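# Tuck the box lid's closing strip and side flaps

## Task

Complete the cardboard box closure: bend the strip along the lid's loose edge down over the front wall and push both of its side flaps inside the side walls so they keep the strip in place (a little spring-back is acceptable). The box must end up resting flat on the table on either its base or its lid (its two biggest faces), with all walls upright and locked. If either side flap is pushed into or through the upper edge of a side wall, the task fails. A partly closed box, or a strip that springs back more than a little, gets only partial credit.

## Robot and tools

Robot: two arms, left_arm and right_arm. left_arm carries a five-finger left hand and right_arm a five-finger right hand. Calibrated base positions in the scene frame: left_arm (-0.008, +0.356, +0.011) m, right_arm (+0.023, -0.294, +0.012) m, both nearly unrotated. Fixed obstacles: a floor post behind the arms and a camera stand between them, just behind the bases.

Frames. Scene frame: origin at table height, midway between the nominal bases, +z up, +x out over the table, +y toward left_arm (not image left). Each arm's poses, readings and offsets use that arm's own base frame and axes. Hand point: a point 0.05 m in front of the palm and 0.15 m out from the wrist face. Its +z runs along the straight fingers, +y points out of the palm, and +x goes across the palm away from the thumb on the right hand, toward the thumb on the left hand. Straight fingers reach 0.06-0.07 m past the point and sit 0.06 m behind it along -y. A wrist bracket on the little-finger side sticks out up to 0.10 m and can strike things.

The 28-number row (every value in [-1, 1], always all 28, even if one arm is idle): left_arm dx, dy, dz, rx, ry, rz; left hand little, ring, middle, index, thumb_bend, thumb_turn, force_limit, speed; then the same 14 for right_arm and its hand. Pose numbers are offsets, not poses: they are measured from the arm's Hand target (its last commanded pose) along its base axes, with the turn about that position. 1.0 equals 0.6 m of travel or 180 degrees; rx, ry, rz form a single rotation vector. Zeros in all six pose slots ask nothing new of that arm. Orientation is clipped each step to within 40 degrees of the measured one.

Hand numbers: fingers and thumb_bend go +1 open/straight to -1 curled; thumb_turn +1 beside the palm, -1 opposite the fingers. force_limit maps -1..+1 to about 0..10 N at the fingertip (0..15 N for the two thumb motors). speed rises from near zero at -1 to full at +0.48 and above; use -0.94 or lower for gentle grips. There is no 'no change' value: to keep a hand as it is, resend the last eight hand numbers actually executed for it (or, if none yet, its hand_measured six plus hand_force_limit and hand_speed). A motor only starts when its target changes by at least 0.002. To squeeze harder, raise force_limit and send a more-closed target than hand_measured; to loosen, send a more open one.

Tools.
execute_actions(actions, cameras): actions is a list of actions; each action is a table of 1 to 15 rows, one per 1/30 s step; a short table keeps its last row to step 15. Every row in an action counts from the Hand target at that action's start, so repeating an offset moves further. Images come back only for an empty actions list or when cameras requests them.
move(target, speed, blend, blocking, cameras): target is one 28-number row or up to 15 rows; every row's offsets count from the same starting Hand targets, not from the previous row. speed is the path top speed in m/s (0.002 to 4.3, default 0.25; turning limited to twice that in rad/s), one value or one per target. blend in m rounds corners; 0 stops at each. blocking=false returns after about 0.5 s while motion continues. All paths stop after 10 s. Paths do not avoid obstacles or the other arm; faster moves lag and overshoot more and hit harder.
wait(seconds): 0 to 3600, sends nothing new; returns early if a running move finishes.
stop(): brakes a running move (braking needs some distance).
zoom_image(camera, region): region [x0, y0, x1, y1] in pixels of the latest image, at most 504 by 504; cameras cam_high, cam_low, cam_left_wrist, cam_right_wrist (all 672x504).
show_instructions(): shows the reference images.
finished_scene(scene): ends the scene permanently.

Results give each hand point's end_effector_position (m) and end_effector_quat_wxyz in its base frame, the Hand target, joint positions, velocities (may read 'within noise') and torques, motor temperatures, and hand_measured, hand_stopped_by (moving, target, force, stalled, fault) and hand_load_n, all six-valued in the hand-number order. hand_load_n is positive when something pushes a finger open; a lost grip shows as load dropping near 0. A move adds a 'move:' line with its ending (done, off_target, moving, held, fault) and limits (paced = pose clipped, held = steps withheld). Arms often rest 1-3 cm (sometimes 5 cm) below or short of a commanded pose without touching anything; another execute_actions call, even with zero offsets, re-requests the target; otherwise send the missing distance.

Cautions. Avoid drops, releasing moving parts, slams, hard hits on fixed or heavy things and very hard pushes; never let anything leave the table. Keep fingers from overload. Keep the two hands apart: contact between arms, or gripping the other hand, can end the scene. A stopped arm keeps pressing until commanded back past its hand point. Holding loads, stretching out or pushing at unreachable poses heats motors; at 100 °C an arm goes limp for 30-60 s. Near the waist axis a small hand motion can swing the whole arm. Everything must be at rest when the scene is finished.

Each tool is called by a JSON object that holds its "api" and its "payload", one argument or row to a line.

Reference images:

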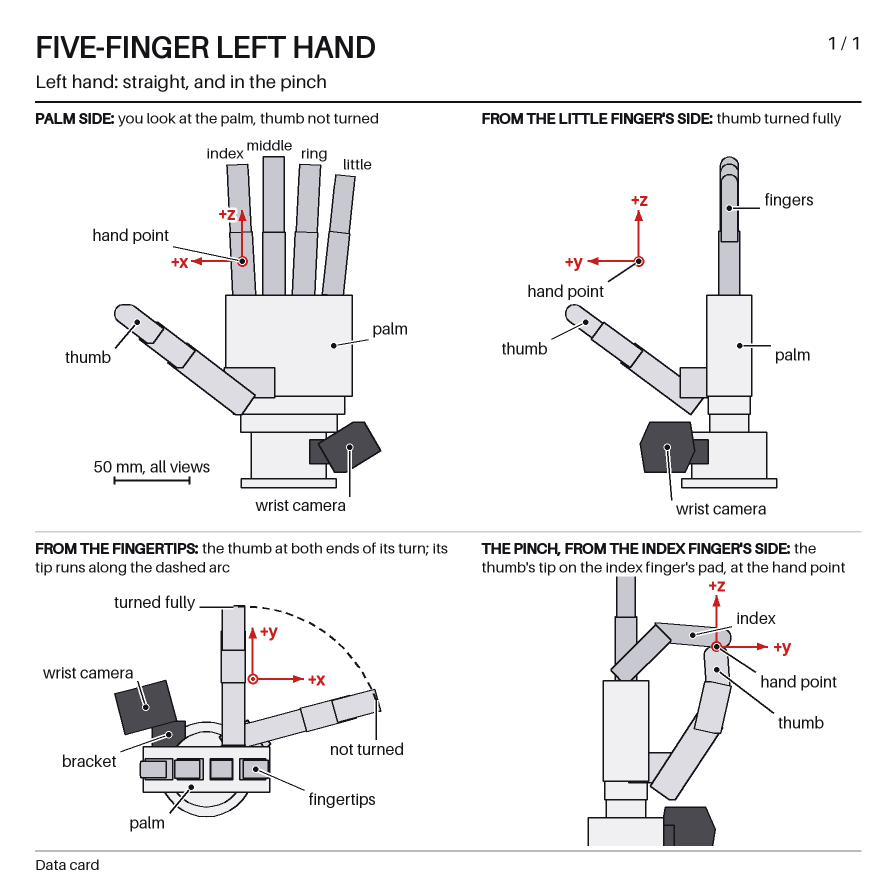

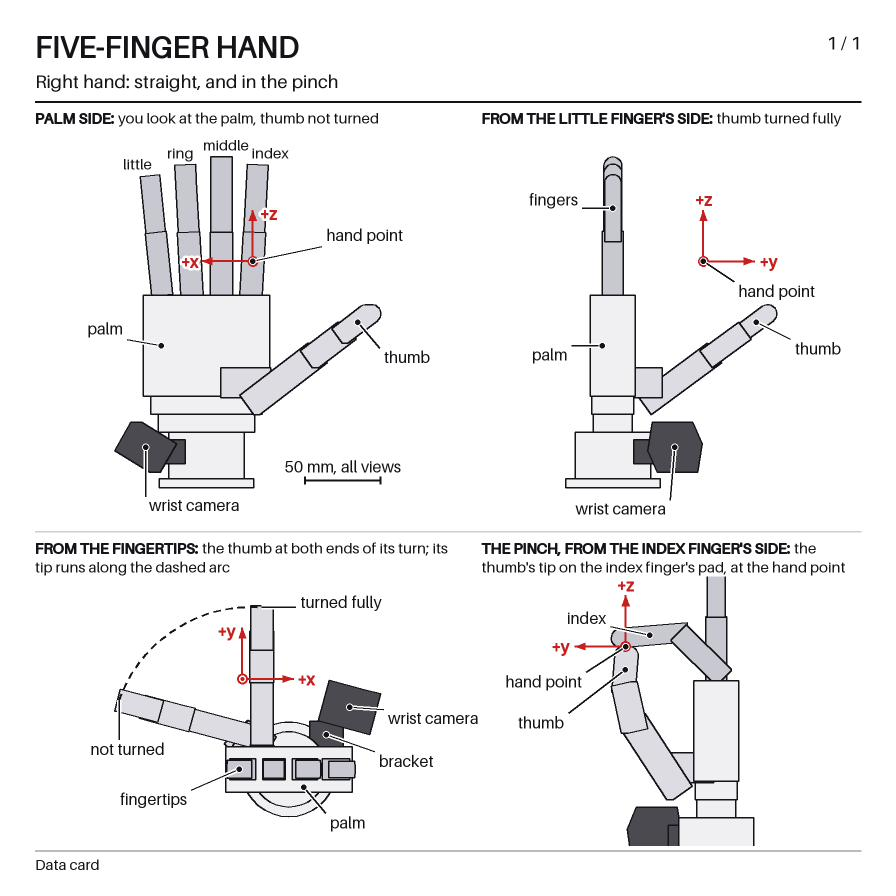

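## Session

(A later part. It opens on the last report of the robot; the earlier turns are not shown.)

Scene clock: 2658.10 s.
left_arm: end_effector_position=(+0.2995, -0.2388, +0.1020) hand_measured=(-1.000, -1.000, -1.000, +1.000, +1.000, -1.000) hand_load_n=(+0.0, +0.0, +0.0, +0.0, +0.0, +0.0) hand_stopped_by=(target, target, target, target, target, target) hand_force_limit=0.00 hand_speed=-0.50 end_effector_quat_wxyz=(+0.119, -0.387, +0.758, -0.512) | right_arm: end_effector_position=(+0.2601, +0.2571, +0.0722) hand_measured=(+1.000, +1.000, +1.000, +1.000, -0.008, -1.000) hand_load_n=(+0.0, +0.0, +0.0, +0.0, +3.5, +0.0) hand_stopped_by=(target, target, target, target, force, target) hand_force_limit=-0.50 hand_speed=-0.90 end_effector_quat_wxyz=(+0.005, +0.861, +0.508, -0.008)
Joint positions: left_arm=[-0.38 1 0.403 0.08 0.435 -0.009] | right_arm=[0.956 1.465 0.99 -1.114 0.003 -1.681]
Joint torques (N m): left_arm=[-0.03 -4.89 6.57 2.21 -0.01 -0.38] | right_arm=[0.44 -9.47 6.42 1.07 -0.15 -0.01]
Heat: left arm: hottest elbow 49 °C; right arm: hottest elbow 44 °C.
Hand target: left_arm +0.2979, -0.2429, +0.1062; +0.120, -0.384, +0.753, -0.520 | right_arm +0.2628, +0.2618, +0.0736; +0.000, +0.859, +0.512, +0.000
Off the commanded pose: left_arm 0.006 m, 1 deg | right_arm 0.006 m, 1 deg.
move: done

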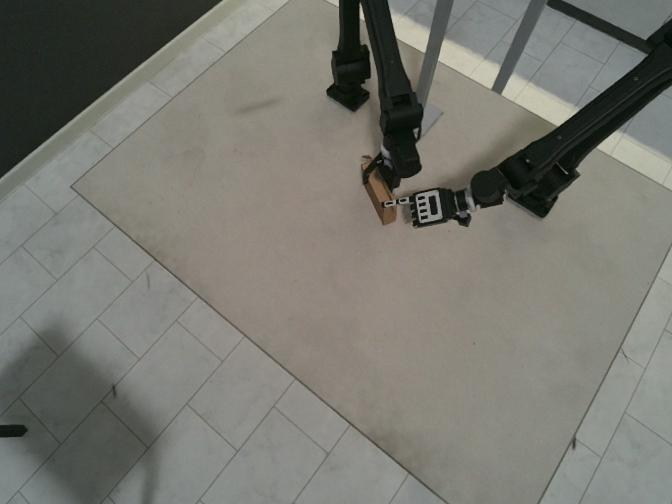

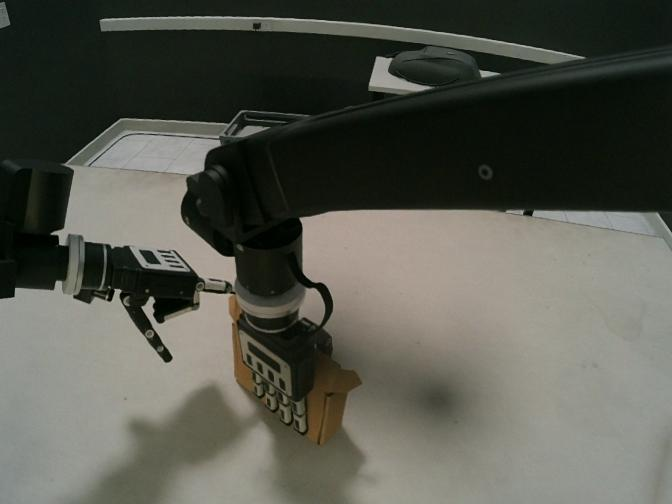

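{"api": "move", "payload": {
  "target": [
    [0.035,0.064,0.0,0,0,0,-1,-1,-1,1,1,-1,0,-0.5,0,0,0,0,0,0,1,1,1,1,-0.3,-1,-0.5,-0.9],
    [0.039,0.062,-0.042,-0.051,-0.0429,0,-1,-1,-1,1,1,-1,0,-0.5,0,0,0,0,0,0,1,1,1,1,-0.3,-1,-0.5,-0.9]
  ],
  "speed": 0.05,
  "cameras": ["cam_high","cam_low"]
}}

{"api": "zoom_image", "payload": {
  "camera": "cam_low",
  "region": [180, 250, 260, 330]
}}

{"api": "zoom_image", "payload": {
  "camera": "cam_high",
  "region": [370, 175, 430, 235]
}}

Scene clock: 2683.93 s.
left_arm: end_effector_position=(+0.3202, -0.2088, +0.0808) hand_measured=(-1.000, -1.000, -1.000, +1.000, +1.000, -1.000) hand_load_n=(+0.0, +0.0, +0.0, +0.0, +0.0, +0.0) hand_stopped_by=(target, target, target, target, target, target) hand_force_limit=0.00 hand_speed=-0.50 end_effector_quat_wxyz=(+0.139, -0.351, +0.705, -0.600) | right_arm: end_effector_position=(+0.2601, +0.2571, +0.0722) hand_measured=(+1.000, +1.000, +1.000, +1.000, -0.008, -1.000) hand_load_n=(+0.0, +0.0, +0.0, +0.0, +3.5, +0.0) hand_stopped_by=(target, target, target, target, force, target) hand_force_limit=-0.50 hand_speed=-0.90 end_effector_quat_wxyz=(+0.005, +0.861, +0.508, -0.008)
Joint positions: left_arm=[-0.181 1.206 0.267 0.625 0.677 -0.034] | right_arm=[0.956 1.465 0.99 -1.114 0.003 -1.681]
Joint torques (N m): left_arm=[1.96 -4.19 4.88 2.24 0.29 -0.38] | right_arm=[0.38 -9.47 6.43 1.06 -0.15 -0.01]
Heat: left arm: hottest elbow 48 °C; right arm: hottest elbow 44 °C.
Hand target: left_arm +0.3212, -0.2058, +0.0809; +0.139, -0.357, +0.699, -0.604 | right_arm +0.2628, +0.2618, +0.0736; +0.000, +0.859, +0.512, +0.000
Off the commanded pose: left_arm 0.003 m, 1 deg | right_arm 0.006 m, 1 deg.
move: done

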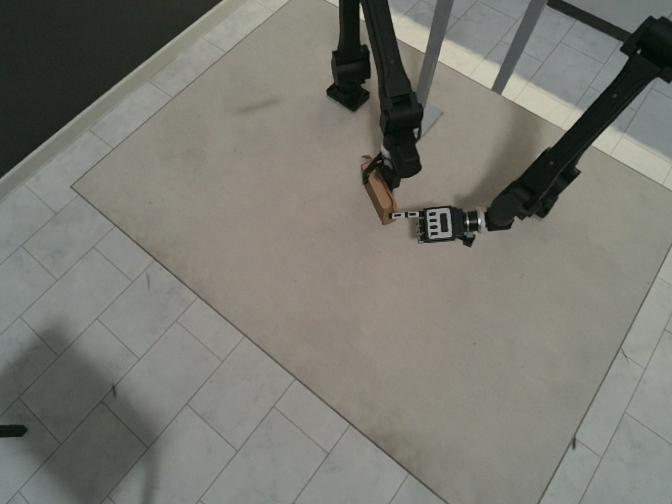

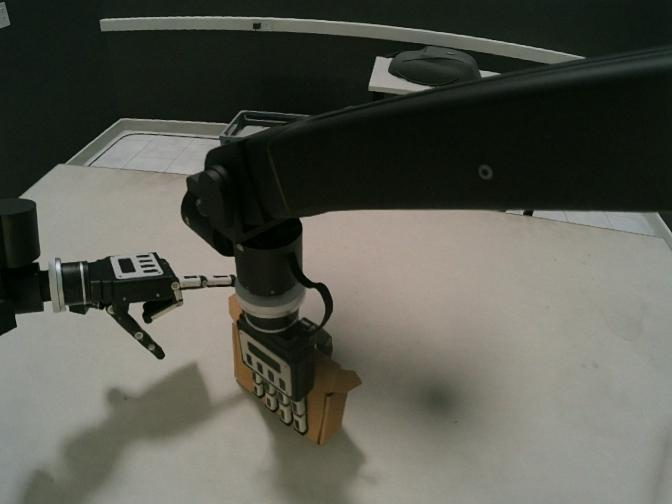

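Scaled by 6.300 from the camera's image (finer frame: 960x720).

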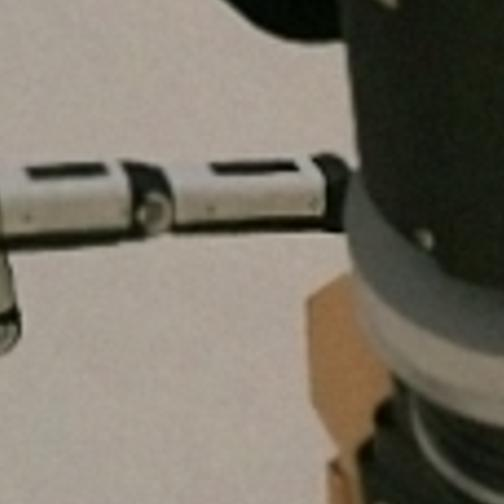

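Scaled by 8.400 from the camera's image (finer frame: 960x720).

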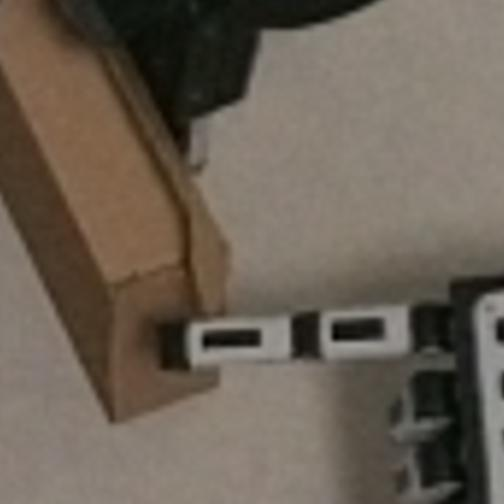

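{"api": "move", "payload": {
  "target": [
    [0.0,-0.003,-0.017,0,0,0,-1,-1,-1,1,1,-1,0,-0.5,0,0,0,0,0,0,1,1,1,1,-0.3,-1,-0.5,-0.9],
    [-0.012,-0.028,-0.017,0,0,0,-1,-1,-1,1,1,-1,0,-0.5,0,0,0,0,0,0,1,1,1,1,-0.3,-1,-0.5,-0.9]
  ],
  "speed": 0.03,
  "cameras": ["cam_high","cam_low"]
}}

{"api": "zoom_image", "payload": {
  "camera": "cam_low",
  "region": [180, 250, 260, 330]
}}

{"api": "zoom_image", "payload": {
  "camera": "cam_high",
  "region": [370, 175, 430, 235]
}}

Scene clock: 2759.47 s.
left_arm: end_effector_position=(+0.3169, -0.2187, +0.0677) hand_measured=(-1.000, -1.000, -1.000, +1.000, +1.000, -1.000) hand_load_n=(+0.0, +0.0, +0.0, +0.0, +0.0, +0.0) hand_stopped_by=(target, target, target, target, target, target) hand_force_limit=0.00 hand_speed=-0.50 end_effector_quat_wxyz=(+0.141, -0.359, +0.703, -0.597) | right_arm: end_effector_position=(+0.2601, +0.2571, +0.0722) hand_measured=(+1.000, +1.000, +1.000, +1.000, -0.008, -1.000) hand_load_n=(+0.0, +0.0, +0.0, +0.0, +3.5, +0.0) hand_stopped_by=(target, target, target, target, force, target) hand_force_limit=-0.50 hand_speed=-0.90 end_effector_quat_wxyz=(+0.005, +0.861, +0.508, -0.008)
Joint positions: left_arm=[-0.231 1.261 0.247 0.709 0.614 -0.061] | right_arm=[0.956 1.465 0.99 -1.114 0.003 -1.681]
Joint torques (N m): left_arm=[-0.03 -5.3 4.38 2.26 -0.02 -0.38] | right_arm=[0.44 -9.47 6.43 1.07 -0.15 -0.01]
Heat: left arm: hottest elbow 45 °C; right arm: hottest elbow 44 °C.
Hand target: left_arm +0.3141, -0.2225, +0.0707; +0.139, -0.357, +0.699, -0.603 | right_arm +0.2628, +0.2618, +0.0736; +0.000, +0.859, +0.512, +0.000
Off the commanded pose: left_arm 0.006 m, 1 deg | right_arm 0.006 m, 1 deg.
move: done

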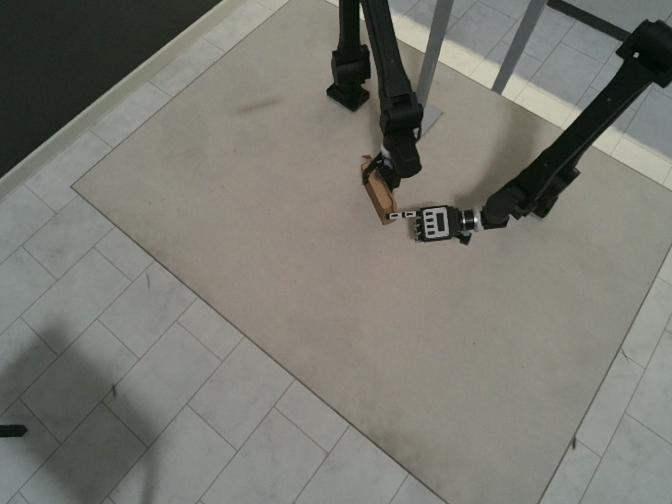

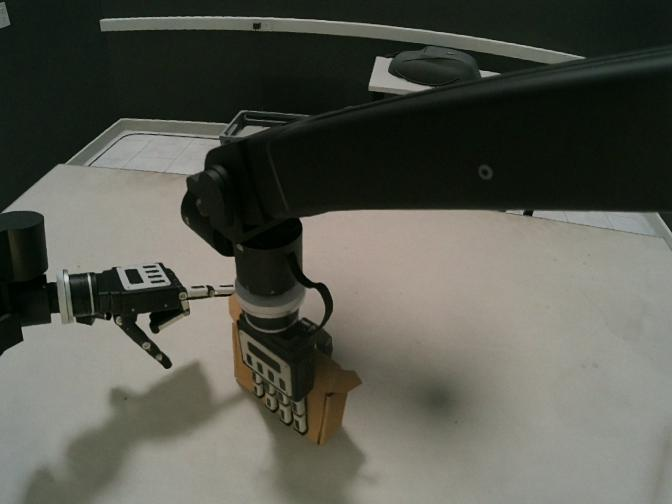

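Scaled by 6.300 from the camera's image (finer frame: 960x720).

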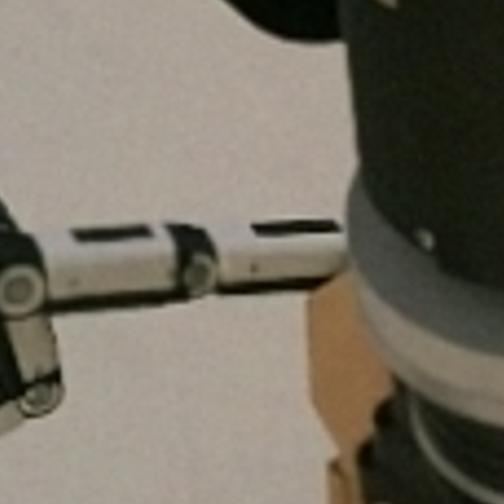

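Scaled by 8.400 from the camera's image (finer frame: 960x720).

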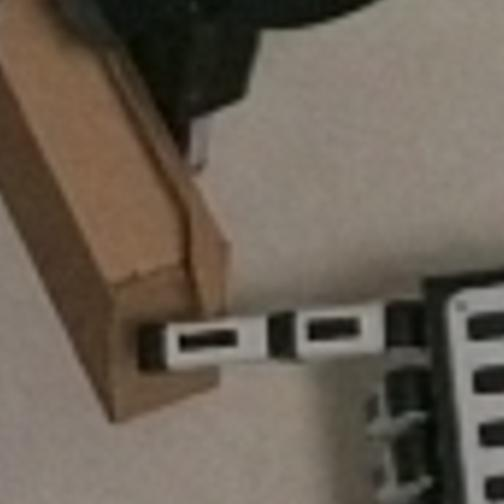

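{"api": "move", "payload": {
  "target": [
    [0.0,0.0,0.016,0,0,0,-1,-1,-1,1,1,-1,0,-0.5,0,0,0,0,0,0,1,1,1,1,-0.3,-1,-0.5,-0.9],
    [-0.014,-0.025,0.012,0,0,0,-1,-1,-1,1,1,-1,0,-0.5,0,0,0,0,0,0,1,1,1,1,-0.3,-1,-0.5,-0.9]
  ],
  "speed": 0.03,
  "cameras": ["cam_high","cam_low"]
}}

{"api": "zoom_image", "payload": {
  "camera": "cam_low",
  "region": [180, 250, 260, 330]
}}

{"api": "zoom_image", "payload": {
  "camera": "cam_high",
  "region": [370, 175, 430, 235]
}}

Scene clock: 2768.93 s.
left_arm: end_effector_position=(+0.3118, -0.2323, +0.0759) hand_measured=(-1.000, -1.000, -1.000, +1.000, +1.000, -1.000) hand_load_n=(+0.0, +0.0, +0.0, +0.0, +0.0, +0.0) hand_stopped_by=(target, target, target, target, target, target) hand_force_limit=0.00 hand_speed=-0.50 end_effector_quat_wxyz=(+0.145, -0.361, +0.701, -0.597) | right_arm: end_effector_position=(+0.2601, +0.2571, +0.0722) hand_measured=(+1.000, +1.000, +1.000, +1.000, -0.008, -1.000) hand_load_n=(+0.0, +0.0, +0.0, +0.0, +3.5, +0.0) hand_stopped_by=(target, target, target, target, force, target) hand_force_limit=-0.50 hand_speed=-0.90 end_effector_quat_wxyz=(+0.005, +0.861, +0.508, -0.008)
Joint positions: left_arm=[-0.295 1.214 0.246 0.679 0.543 -0.085] | right_arm=[0.956 1.465 0.99 -1.114 0.003 -1.681]
Joint torques (N m): left_arm=[-0.44 -5.07 4.51 2.19 0.13 -0.37] | right_arm=[0.44 -9.47 6.43 1.07 -0.15 -0.01]
Heat: left arm: hottest elbow 45 °C; right arm: hottest elbow 44 °C.
Hand target: left_arm +0.3057, -0.2375, +0.0780; +0.139, -0.357, +0.699, -0.604 | right_arm +0.2628, +0.2618, +0.0736; +0.000, +0.859, +0.512, +0.000
Off the commanded pose: left_arm 0.008 m, 1 deg | right_arm 0.006 m, 1 deg.
move: done

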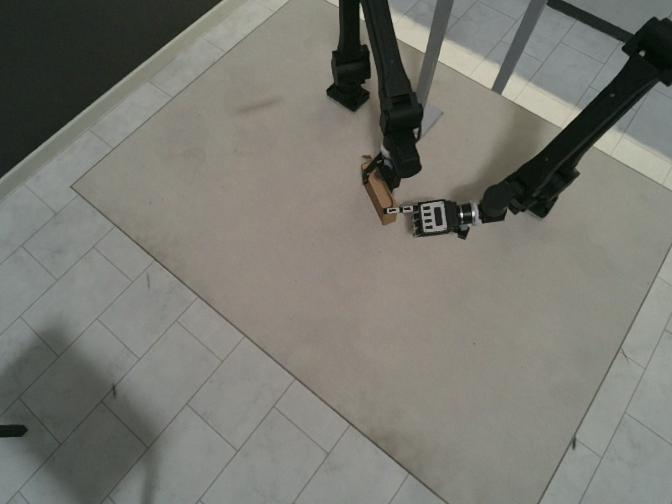

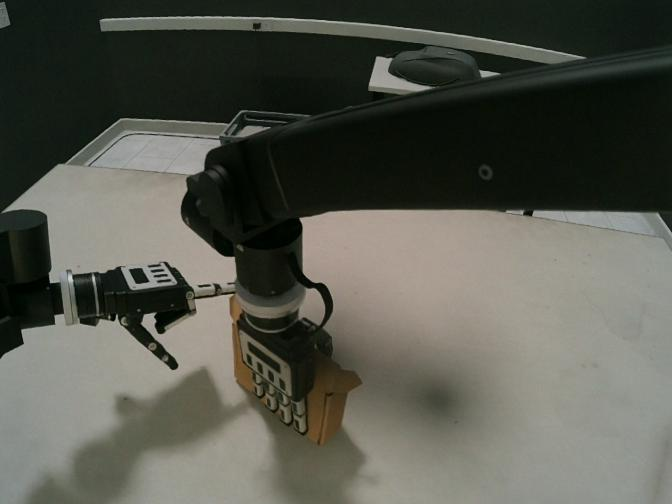

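Scaled by 6.300 from the camera's image (finer frame: 960x720).

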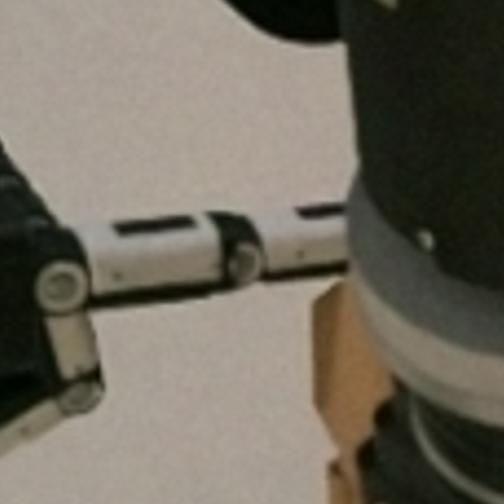

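Scaled by 8.400 from the camera's image (finer frame: 960x720).

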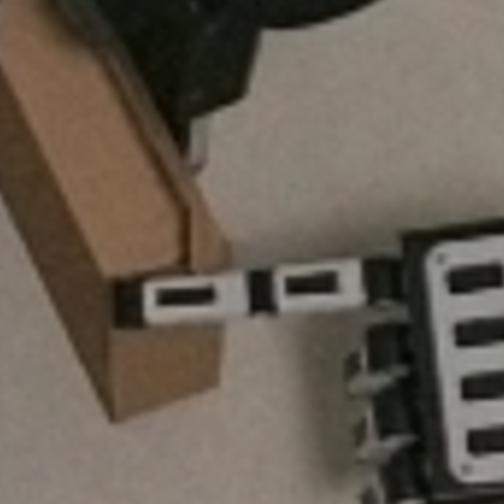

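{"api": "move", "payload": {
  "target": [
    [-0.014,-0.023,0.0,0,0,0,-1,-1,-1,1,1,-1,0,-0.5,0,0,0,0,0,0,1,1,1,1,-0.3,-1,-0.5,-0.9]
  ],
  "speed": 0.03,
  "cameras": ["cam_high","cam_low"]
}}

{"api": "zoom_image", "payload": {
  "camera": "cam_low",
  "region": [180, 250, 260, 330]
}}

{"api": "zoom_image", "payload": {
  "camera": "cam_high",
  "region": [370, 175, 430, 235]
}}

Scene clock: 2779.80 s.
left_arm: end_effector_position=(+0.3066, -0.2460, +0.0775) hand_measured=(-1.000, -1.000, -1.000, +1.000, +1.000, -1.000) hand_load_n=(+0.0, +0.0, +0.0, +0.0, +0.0, +0.0) hand_stopped_by=(target, target, target, target, target, target) hand_force_limit=0.00 hand_speed=-0.50 end_effector_quat_wxyz=(+0.148, -0.362, +0.699, -0.598) | right_arm: end_effector_position=(+0.2601, +0.2571, +0.0722) hand_measured=(+1.000, +1.000, +1.000, +1.000, -0.008, -1.000) hand_load_n=(+0.0, +0.0, +0.0, +0.0, +4.0, +0.0) hand_stopped_by=(target, target, target, target, force, target) hand_force_limit=-0.50 hand_speed=-0.90 end_effector_quat_wxyz=(+0.005, +0.861, +0.508, -0.008)
Joint positions: left_arm=[-0.359 1.208 0.241 0.694 0.476 -0.108] | right_arm=[0.956 1.465 0.99 -1.114 0.003 -1.681]
Joint torques (N m): left_arm=[-0.67 -5.19 4.26 2.11 0.22 -0.34] | right_arm=[0.44 -9.41 6.45 1.07 -0.15 -0.01]
Motor temperatures (°C): left_arm=[30 34 44 30 32 33] | right_arm=[32 38 44 32 30 32]
Heat: left arm: hottest elbow 44 °C; right arm: hottest elbow 44 °C.
Hand target: left_arm +0.2973, -0.2513, +0.0780; +0.139, -0.357, +0.699, -0.604 | right_arm +0.2628, +0.2618, +0.0736; +0.000, +0.859, +0.512, +0.000
Off the commanded pose: left_arm 0.011 m, 1 deg | right_arm 0.006 m, 1 deg.
move: off_target (left_arm)

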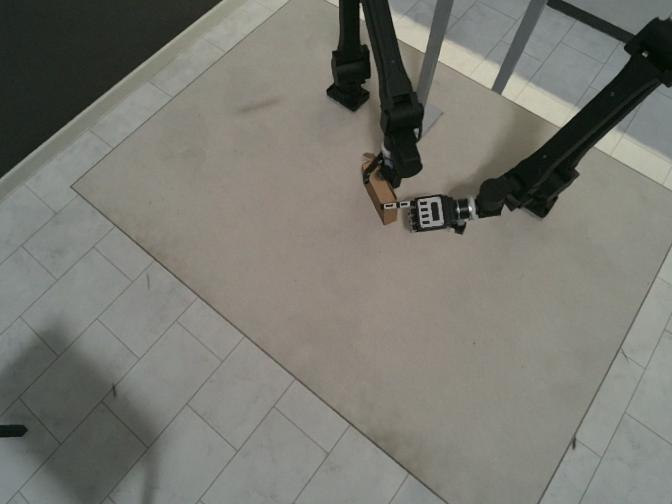

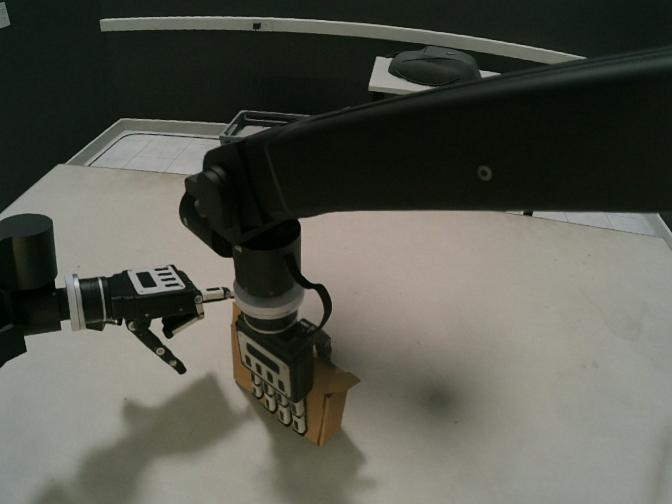

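Scaled by 6.300 from the camera's image (finer frame: 960x720).

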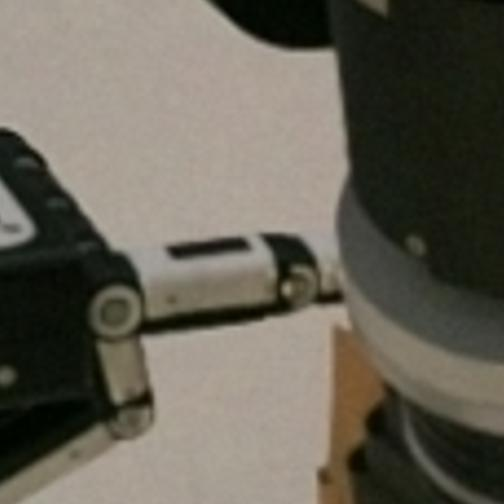

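Scaled by 8.400 from the camera's image (finer frame: 960x720).

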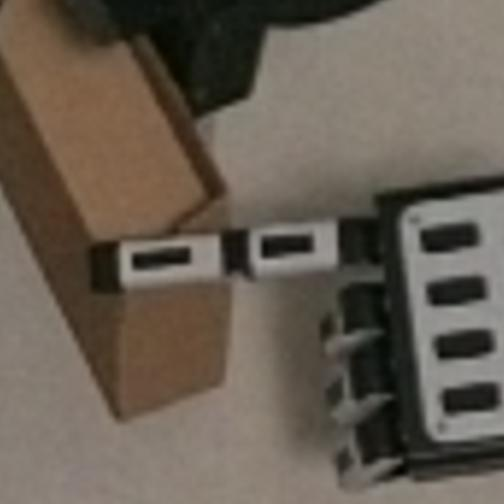

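{"api": "move", "payload": {
  "target": [
    [-0.010,-0.022,0.0,0,0,0,-1,-1,-1,1,1,-1,0,-0.5,0,0,0,0,0,0,1,1,1,1,-0.3,-1,-0.5,-0.9]
  ],
  "speed": 0.03,
  "cameras": ["cam_high","cam_low"]
}}

{"api": "zoom_image", "payload": {
  "camera": "cam_low",
  "region": [180, 250, 260, 330]
}}

{"api": "zoom_image", "payload": {
  "camera": "cam_high",
  "region": [370, 175, 430, 235]
}}

Scene clock: 2789.37 s.
left_arm: end_effector_position=(+0.3003, -0.2586, +0.0766) hand_measured=(-1.000, -1.000, -1.000, +1.000, +1.000, -1.000) hand_load_n=(+0.0, +0.0, +0.0, +0.0, +0.0, +0.0) hand_stopped_by=(target, target, target, target, target, target) hand_force_limit=0.00 hand_speed=-0.50 end_effector_quat_wxyz=(+0.148, -0.363, +0.700, -0.597) | right_arm: end_effector_position=(+0.2601, +0.2571, +0.0722) hand_measured=(+1.000, +1.000, +1.000, +1.000, -0.008, -1.000) hand_load_n=(+0.0, +0.0, +0.0, +0.0, +4.0, +0.5) hand_stopped_by=(target, target, target, target, force, target) hand_force_limit=-0.50 hand_speed=-0.90 end_effector_quat_wxyz=(+0.005, +0.861, +0.508, -0.008)
Joint positions: left_arm=[-0.42 1.208 0.237 0.703 0.415 -0.125] | right_arm=[0.956 1.465 0.99 -1.114 0.003 -1.681]
Joint torques (N m): left_arm=[-0.73 -5.07 4.41 2.18 0.24 -0.35] | right_arm=[0.38 -9.41 6.43 1.07 -0.15 -0.01]
Heat: left arm: hottest elbow 44 °C; right arm: hottest elbow 44 °C.
Hand target: left_arm +0.2913, -0.2644, +0.0779; +0.139, -0.357, +0.699, -0.603 | right_arm +0.2628, +0.2618, +0.0736; +0.000, +0.859, +0.512, +0.000
Off the commanded pose: left_arm 0.011 m, 1 deg | right_arm 0.006 m, 1 deg.
move: off_target (left_arm)

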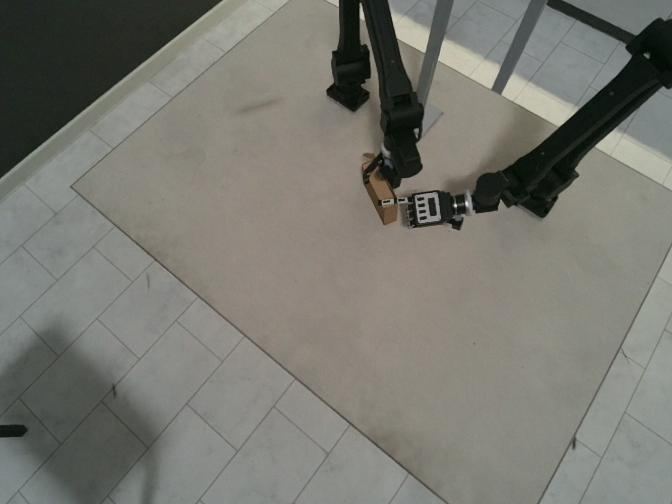

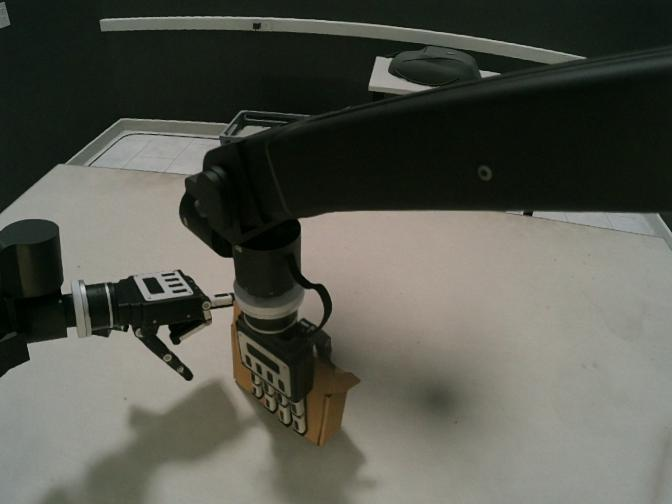

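Scaled by 6.300 from the camera's image (finer frame: 960x720).

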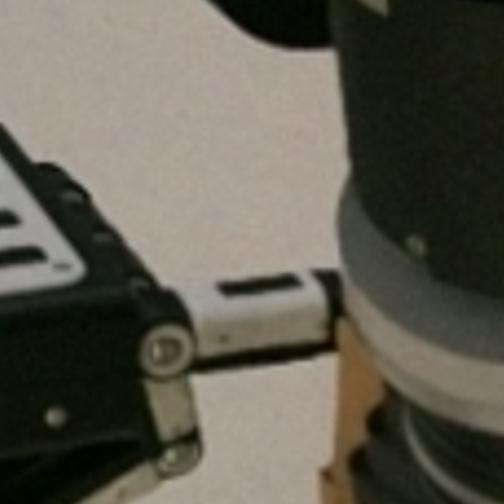

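Scaled by 8.400 from the camera's image (finer frame: 960x720).

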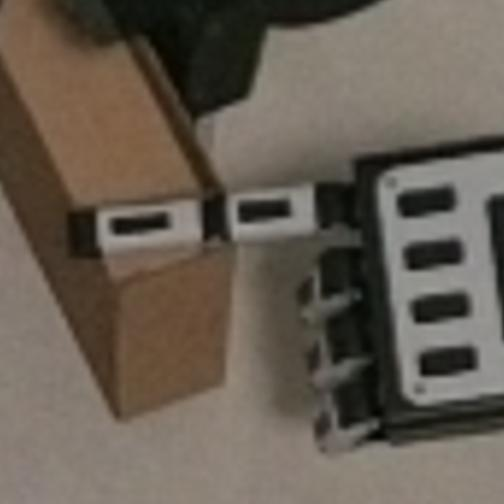

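{"api": "move", "payload": {
  "target": [
    [-0.008,-0.018,0.0,0,0,0,-1,-1,-1,1,1,-1,0,-0.5,0,0,0,0,0,0,1,1,1,1,-0.3,-1,-0.5,-0.9]
  ],
  "speed": 0.03,
  "cameras": ["cam_high","cam_low"]
}}

{"api": "zoom_image", "payload": {
  "camera": "cam_low",
  "region": [180, 250, 260, 330]
}}

{"api": "zoom_image", "payload": {
  "camera": "cam_high",
  "region": [370, 175, 430, 235]
}}

Scene clock: 2797.53 s.
left_arm: end_effector_position=(+0.2992, -0.2658, +0.0772) hand_measured=(-1.000, -1.000, -1.000, +1.000, +1.000, -1.000) hand_load_n=(-0.5, +0.0, +0.0, +0.0, +0.0, +0.0) hand_stopped_by=(target, target, target, target, target, target) hand_force_limit=0.00 hand_speed=-0.50 end_effector_quat_wxyz=(+0.154, -0.368, +0.697, -0.596) | right_arm: end_effector_position=(+0.2594, +0.2561, +0.0713) hand_measured=(+1.000, +1.000, +1.000, +1.000, -0.008, -1.000) hand_load_n=(+0.0, +0.0, +0.0, +0.0, +4.0, +1.5) hand_stopped_by=(target, target, target, target, force, target) hand_force_limit=-0.50 hand_speed=-0.90 end_effector_quat_wxyz=(+0.006, +0.861, +0.508, -0.009)
Joint positions: left_arm=[-0.46 1.208 0.237 0.71 0.361 -0.138] | right_arm=[0.956 1.465 0.987 -1.114 0.003 -1.681]
Joint torques (N m): left_arm=[-1.55 -4.84 4.46 2.21 0.52 -0.36] | right_arm=[0.38 -9.41 6.6 1.09 -0.15 -0.01]
Heat: left arm: hottest elbow 44 °C; right arm: hottest elbow 44 °C.
Hand target: left_arm +0.2865, -0.2752, +0.0779; +0.139, -0.357, +0.699, -0.603 | right_arm +0.2628, +0.2617, +0.0736; +0.000, +0.859, +0.512, +0.000
Off the commanded pose: left_arm 0.016 m, 2 deg | right_arm 0.007 m, 1 deg.
move: off_target (left_arm)

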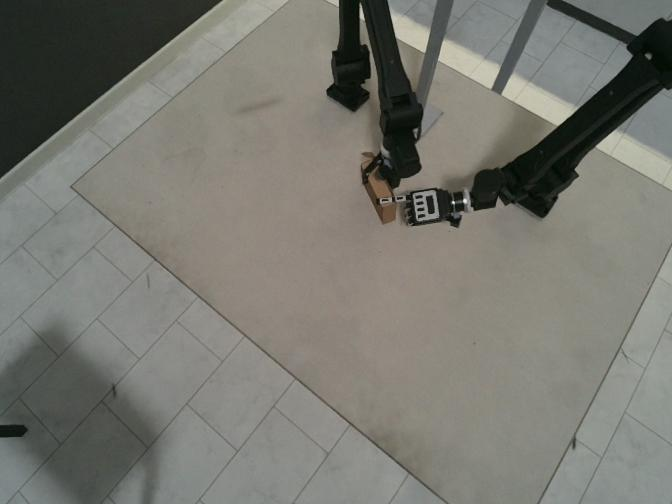

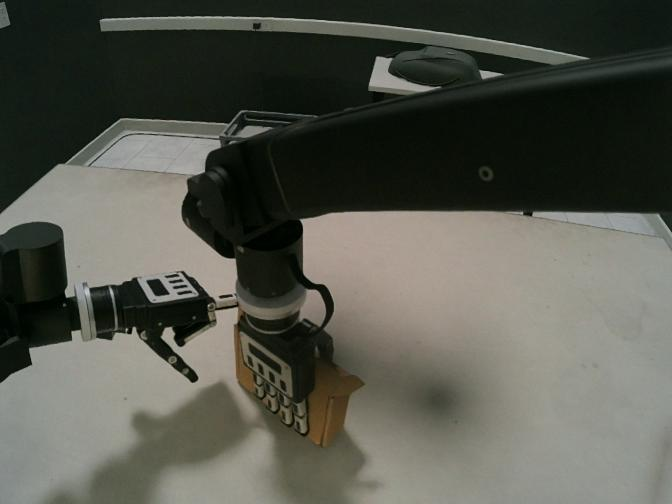

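Scaled by 6.300 from the camera's image (finer frame: 960x720).

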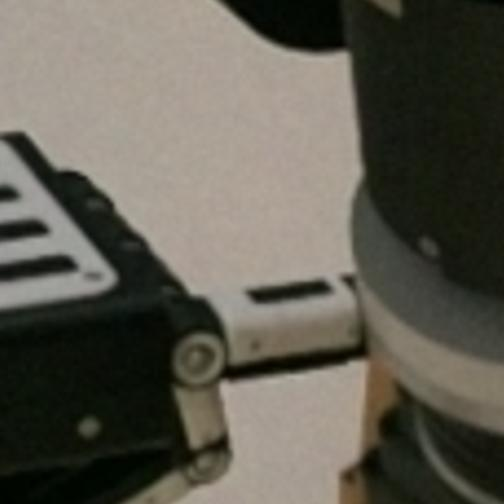

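Scaled by 8.400 from the camera's image (finer frame: 960x720).

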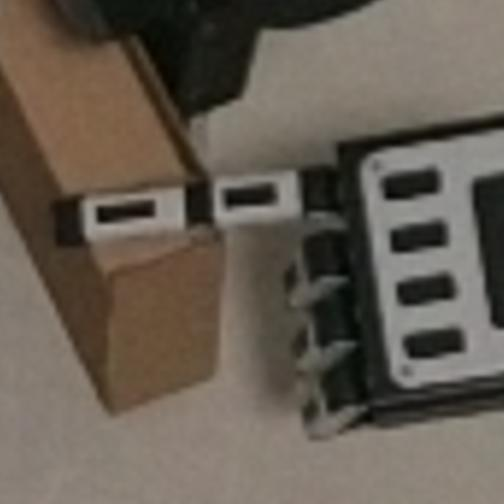

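{"api": "move", "payload": {
  "target": [
    [0.045,0.023,0.003,0,0,-0.139,-1,-1,-1,1,1,-1,0,-0.5,0,0,0,0,0,0,1,1,1,1,-0.3,-1,-0.5,-0.9]
  ],
  "speed": 0.03,
  "cameras": ["cam_high","cam_low"]
}}

{"api": "zoom_image", "payload": {
  "camera": "cam_low",
  "region": [180, 250, 260, 330]
}}

{"api": "zoom_image", "payload": {
  "camera": "cam_high",
  "region": [370, 175, 430, 235]
}}

Scene clock: 2816.37 s.
left_arm: end_effector_position=(+0.3018, -0.2595, +0.0745) hand_measured=(-1.000, -1.000, -1.000, +1.000, +1.000, -1.000) hand_load_n=(+0.0, +0.0, +0.0, +0.0, +0.0, +0.0) hand_stopped_by=(target, target, target, target, target, target) hand_force_limit=0.00 hand_speed=-0.50 end_effector_quat_wxyz=(-0.001, -0.208, +0.759, -0.617) | right_arm: end_effector_position=(+0.2586, +0.2550, +0.0710) hand_measured=(+1.000, +1.000, +1.000, +1.000, -0.008, -1.000) hand_load_n=(+0.0, +0.0, +0.0, +0.0, +4.5, +2.0) hand_stopped_by=(target, target, target, target, force, target) hand_force_limit=-0.50 hand_speed=-0.90 end_effector_quat_wxyz=(+0.006, +0.861, +0.508, -0.009)
Joint positions: left_arm=[-0.25 1.398 0.439 0.496 1.005 0.13] | right_arm=[0.956 1.462 0.984 -1.114 0.003 -1.681]
Joint torques (N m): left_arm=[1.2 -6.53 7.17 0.84 0.71 0.01] | right_arm=[0.38 -9.17 6.83 1.06 -0.15 -0.01]
Heat: left arm: hottest elbow 45 °C; right arm: hottest elbow 43 °C.
Hand target: left_arm +0.3135, -0.2615, +0.0798; +0.005, -0.197, +0.760, -0.619 | right_arm +0.2627, +0.2616, +0.0734; +0.000, +0.859, +0.512, +0.000
Off the commanded pose: left_arm 0.013 m, 2 deg | right_arm 0.008 m, 1 deg.
move: off_target (left_arm)

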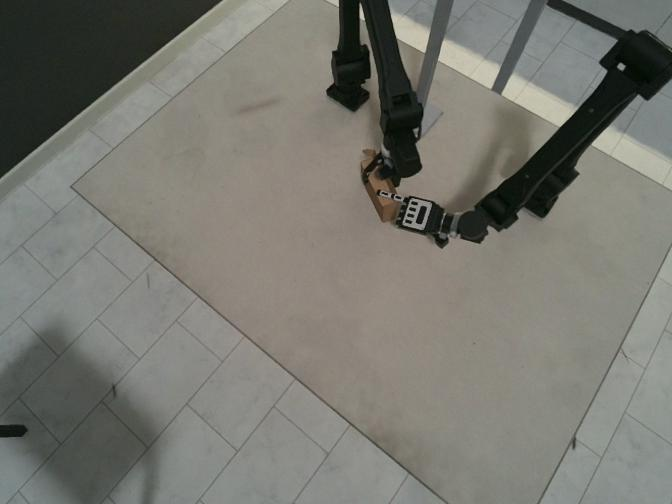

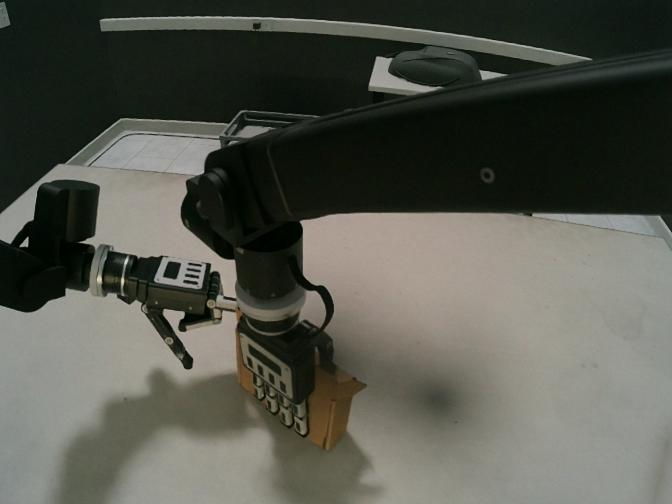

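Scaled by 6.300 from the camera's image (finer frame: 960x720).

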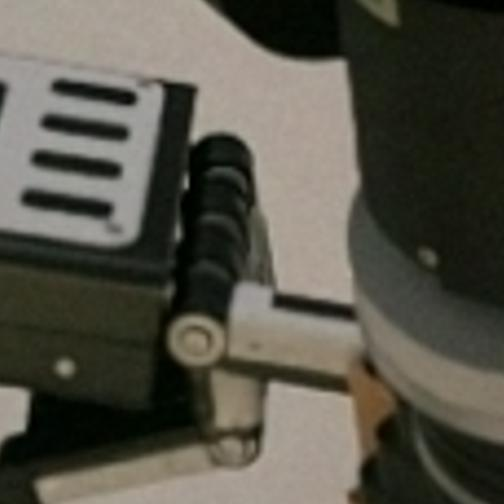

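Scaled by 8.400 from the camera's image (finer frame: 960x720).

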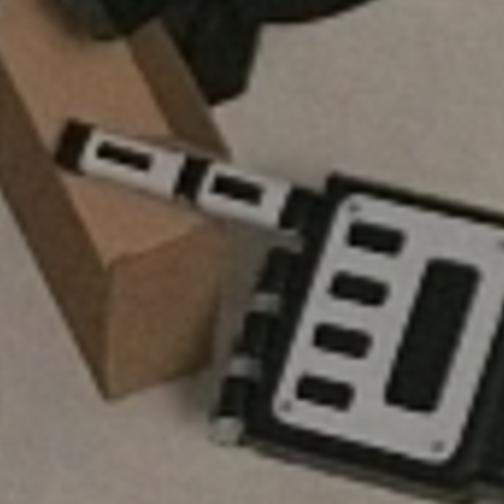

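{"api": "move", "payload": {
  "target": [
    [0.03,0.075,0.01,0,0,0,-1,-1,-1,1,1,-1,0,-0.5,0,0,0,0,0,0,1,1,1,1,-0.3,-1,-0.5,-0.9],
    [0.04,0.14,0.04,0,0,0,-1,-1,-1,1,1,-1,0,-0.5,0,0,0,0,0,0,1,1,1,1,-0.3,-1,-0.5,-0.9]
  ],
  "speed": 0.05,
  "cameras": ["cam_high","cam_low"]
}}

{"api": "zoom_image", "payload": {
  "camera": "cam_low",
  "region": [205, 270, 265, 330]
}}

{"api": "zoom_image", "payload": {
  "camera": "cam_high",
  "region": [355, 150, 415, 210]
}}

Scene clock: 2827.70 s.
left_arm: end_effector_position=(+0.3166, -0.1807, +0.0867) hand_measured=(-1.000, -1.000, -1.000, +1.000, +1.000, -1.000) hand_load_n=(+0.0, +0.0, +0.0, +0.0, +0.0, +0.0) hand_stopped_by=(target, target, target, target, target, target) hand_force_limit=0.00 hand_speed=-0.50 end_effector_quat_wxyz=(-0.019, -0.215, +0.759, -0.614) | right_arm: end_effector_position=(+0.2587, +0.2550, +0.0710) hand_measured=(+1.000, +1.000, +1.000, +1.000, -0.008, -1.000) hand_load_n=(+0.0, +0.0, +0.0, +0.0, +4.0, +1.0) hand_stopped_by=(target, target, target, target, force, target) hand_force_limit=-0.50 hand_speed=-0.90 end_effector_quat_wxyz=(+0.006, +0.861, +0.509, -0.009)
Joint positions: left_arm=[0.008 1.361 0.54 -0.004 1.229 0.487] | right_arm=[0.956 1.462 0.984 -1.114 0.003 -1.682]
Joint torques (N m): left_arm=[1.79 -8.59 8.59 0.66 0.77 -0.05] | right_arm=[0.44 -9.17 6.83 1.07 -0.15 0]
Heat: left arm: hottest elbow 46 °C; right arm: hottest elbow 44 °C.
Hand target: left_arm +0.3375, -0.1775, +0.1038; +0.005, -0.197, +0.760, -0.619 | right_arm +0.2628, +0.2616, +0.0734; +0.000, +0.859, +0.512, +0.000
Off the commanded pose: left_arm 0.027 m, 4 deg | right_arm 0.008 m, 1 deg.
move: off_target (left_arm)

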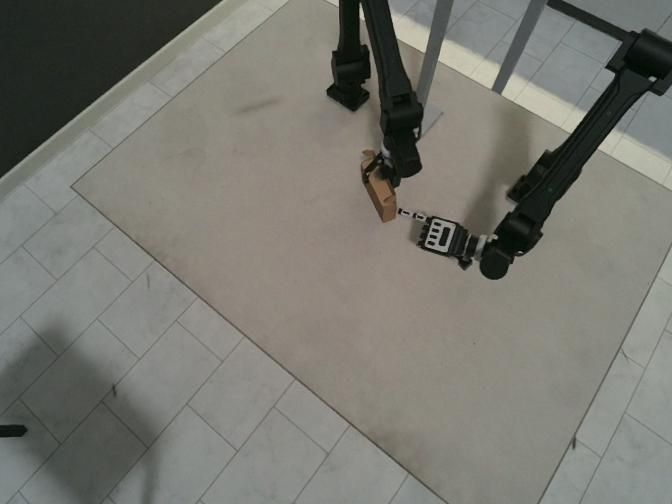

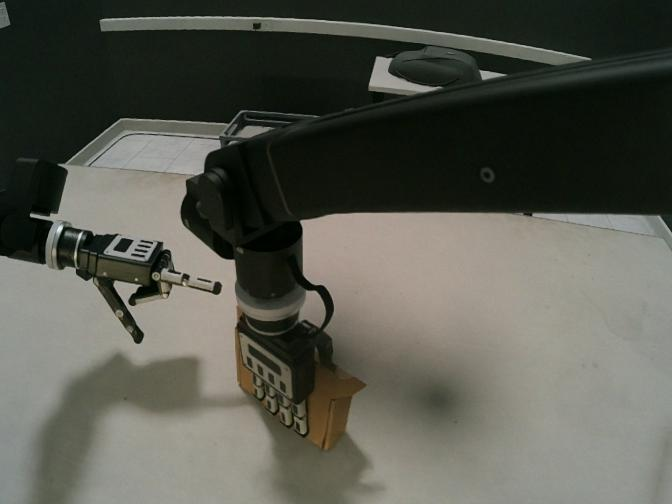

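Scaled by 8.400 from the camera's image (finer frame: 960x720).

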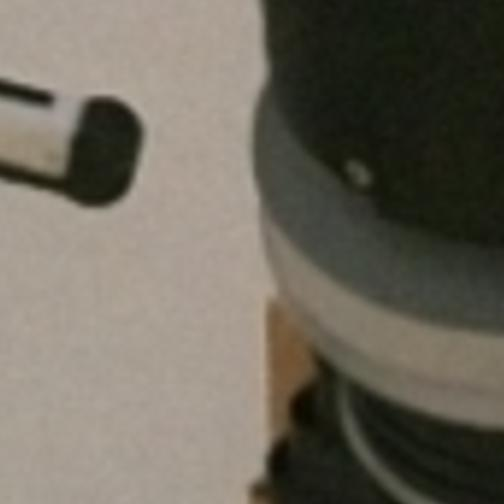

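Scaled by 8.400 from the camera's image (finer frame: 960x720).

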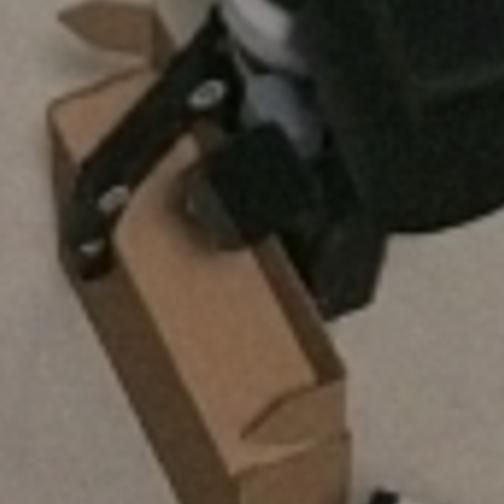

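{"api": "zoom_image", "payload": {
  "camera": "cam_high",
  "region": [378, 186, 402, 210]
}}

{"api": "zoom_image", "payload": {
  "camera": "cam_high",
  "region": [356, 146, 386, 176]
}}

Scaled by 21.000 from the camera's image (finer frame: 960x720).

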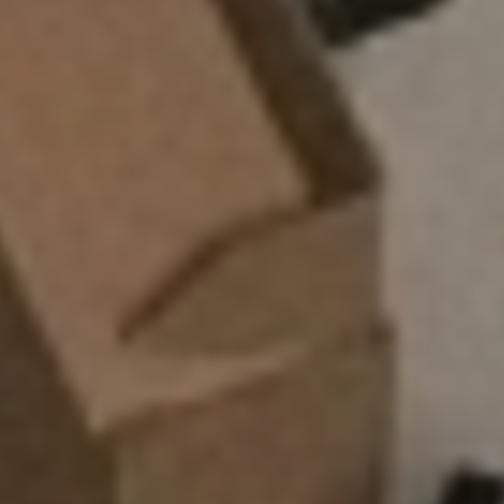

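Scaled by 16.800 from the camera's image (finer frame: 960x720).

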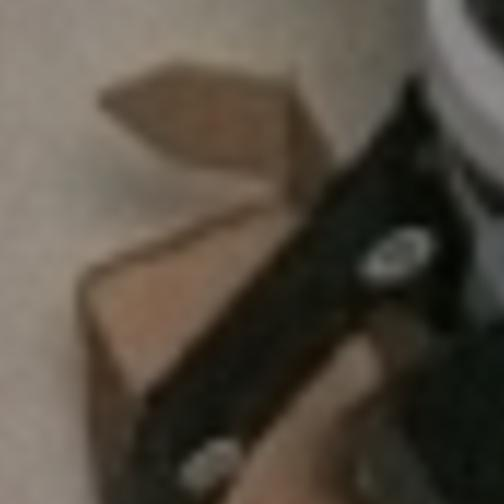

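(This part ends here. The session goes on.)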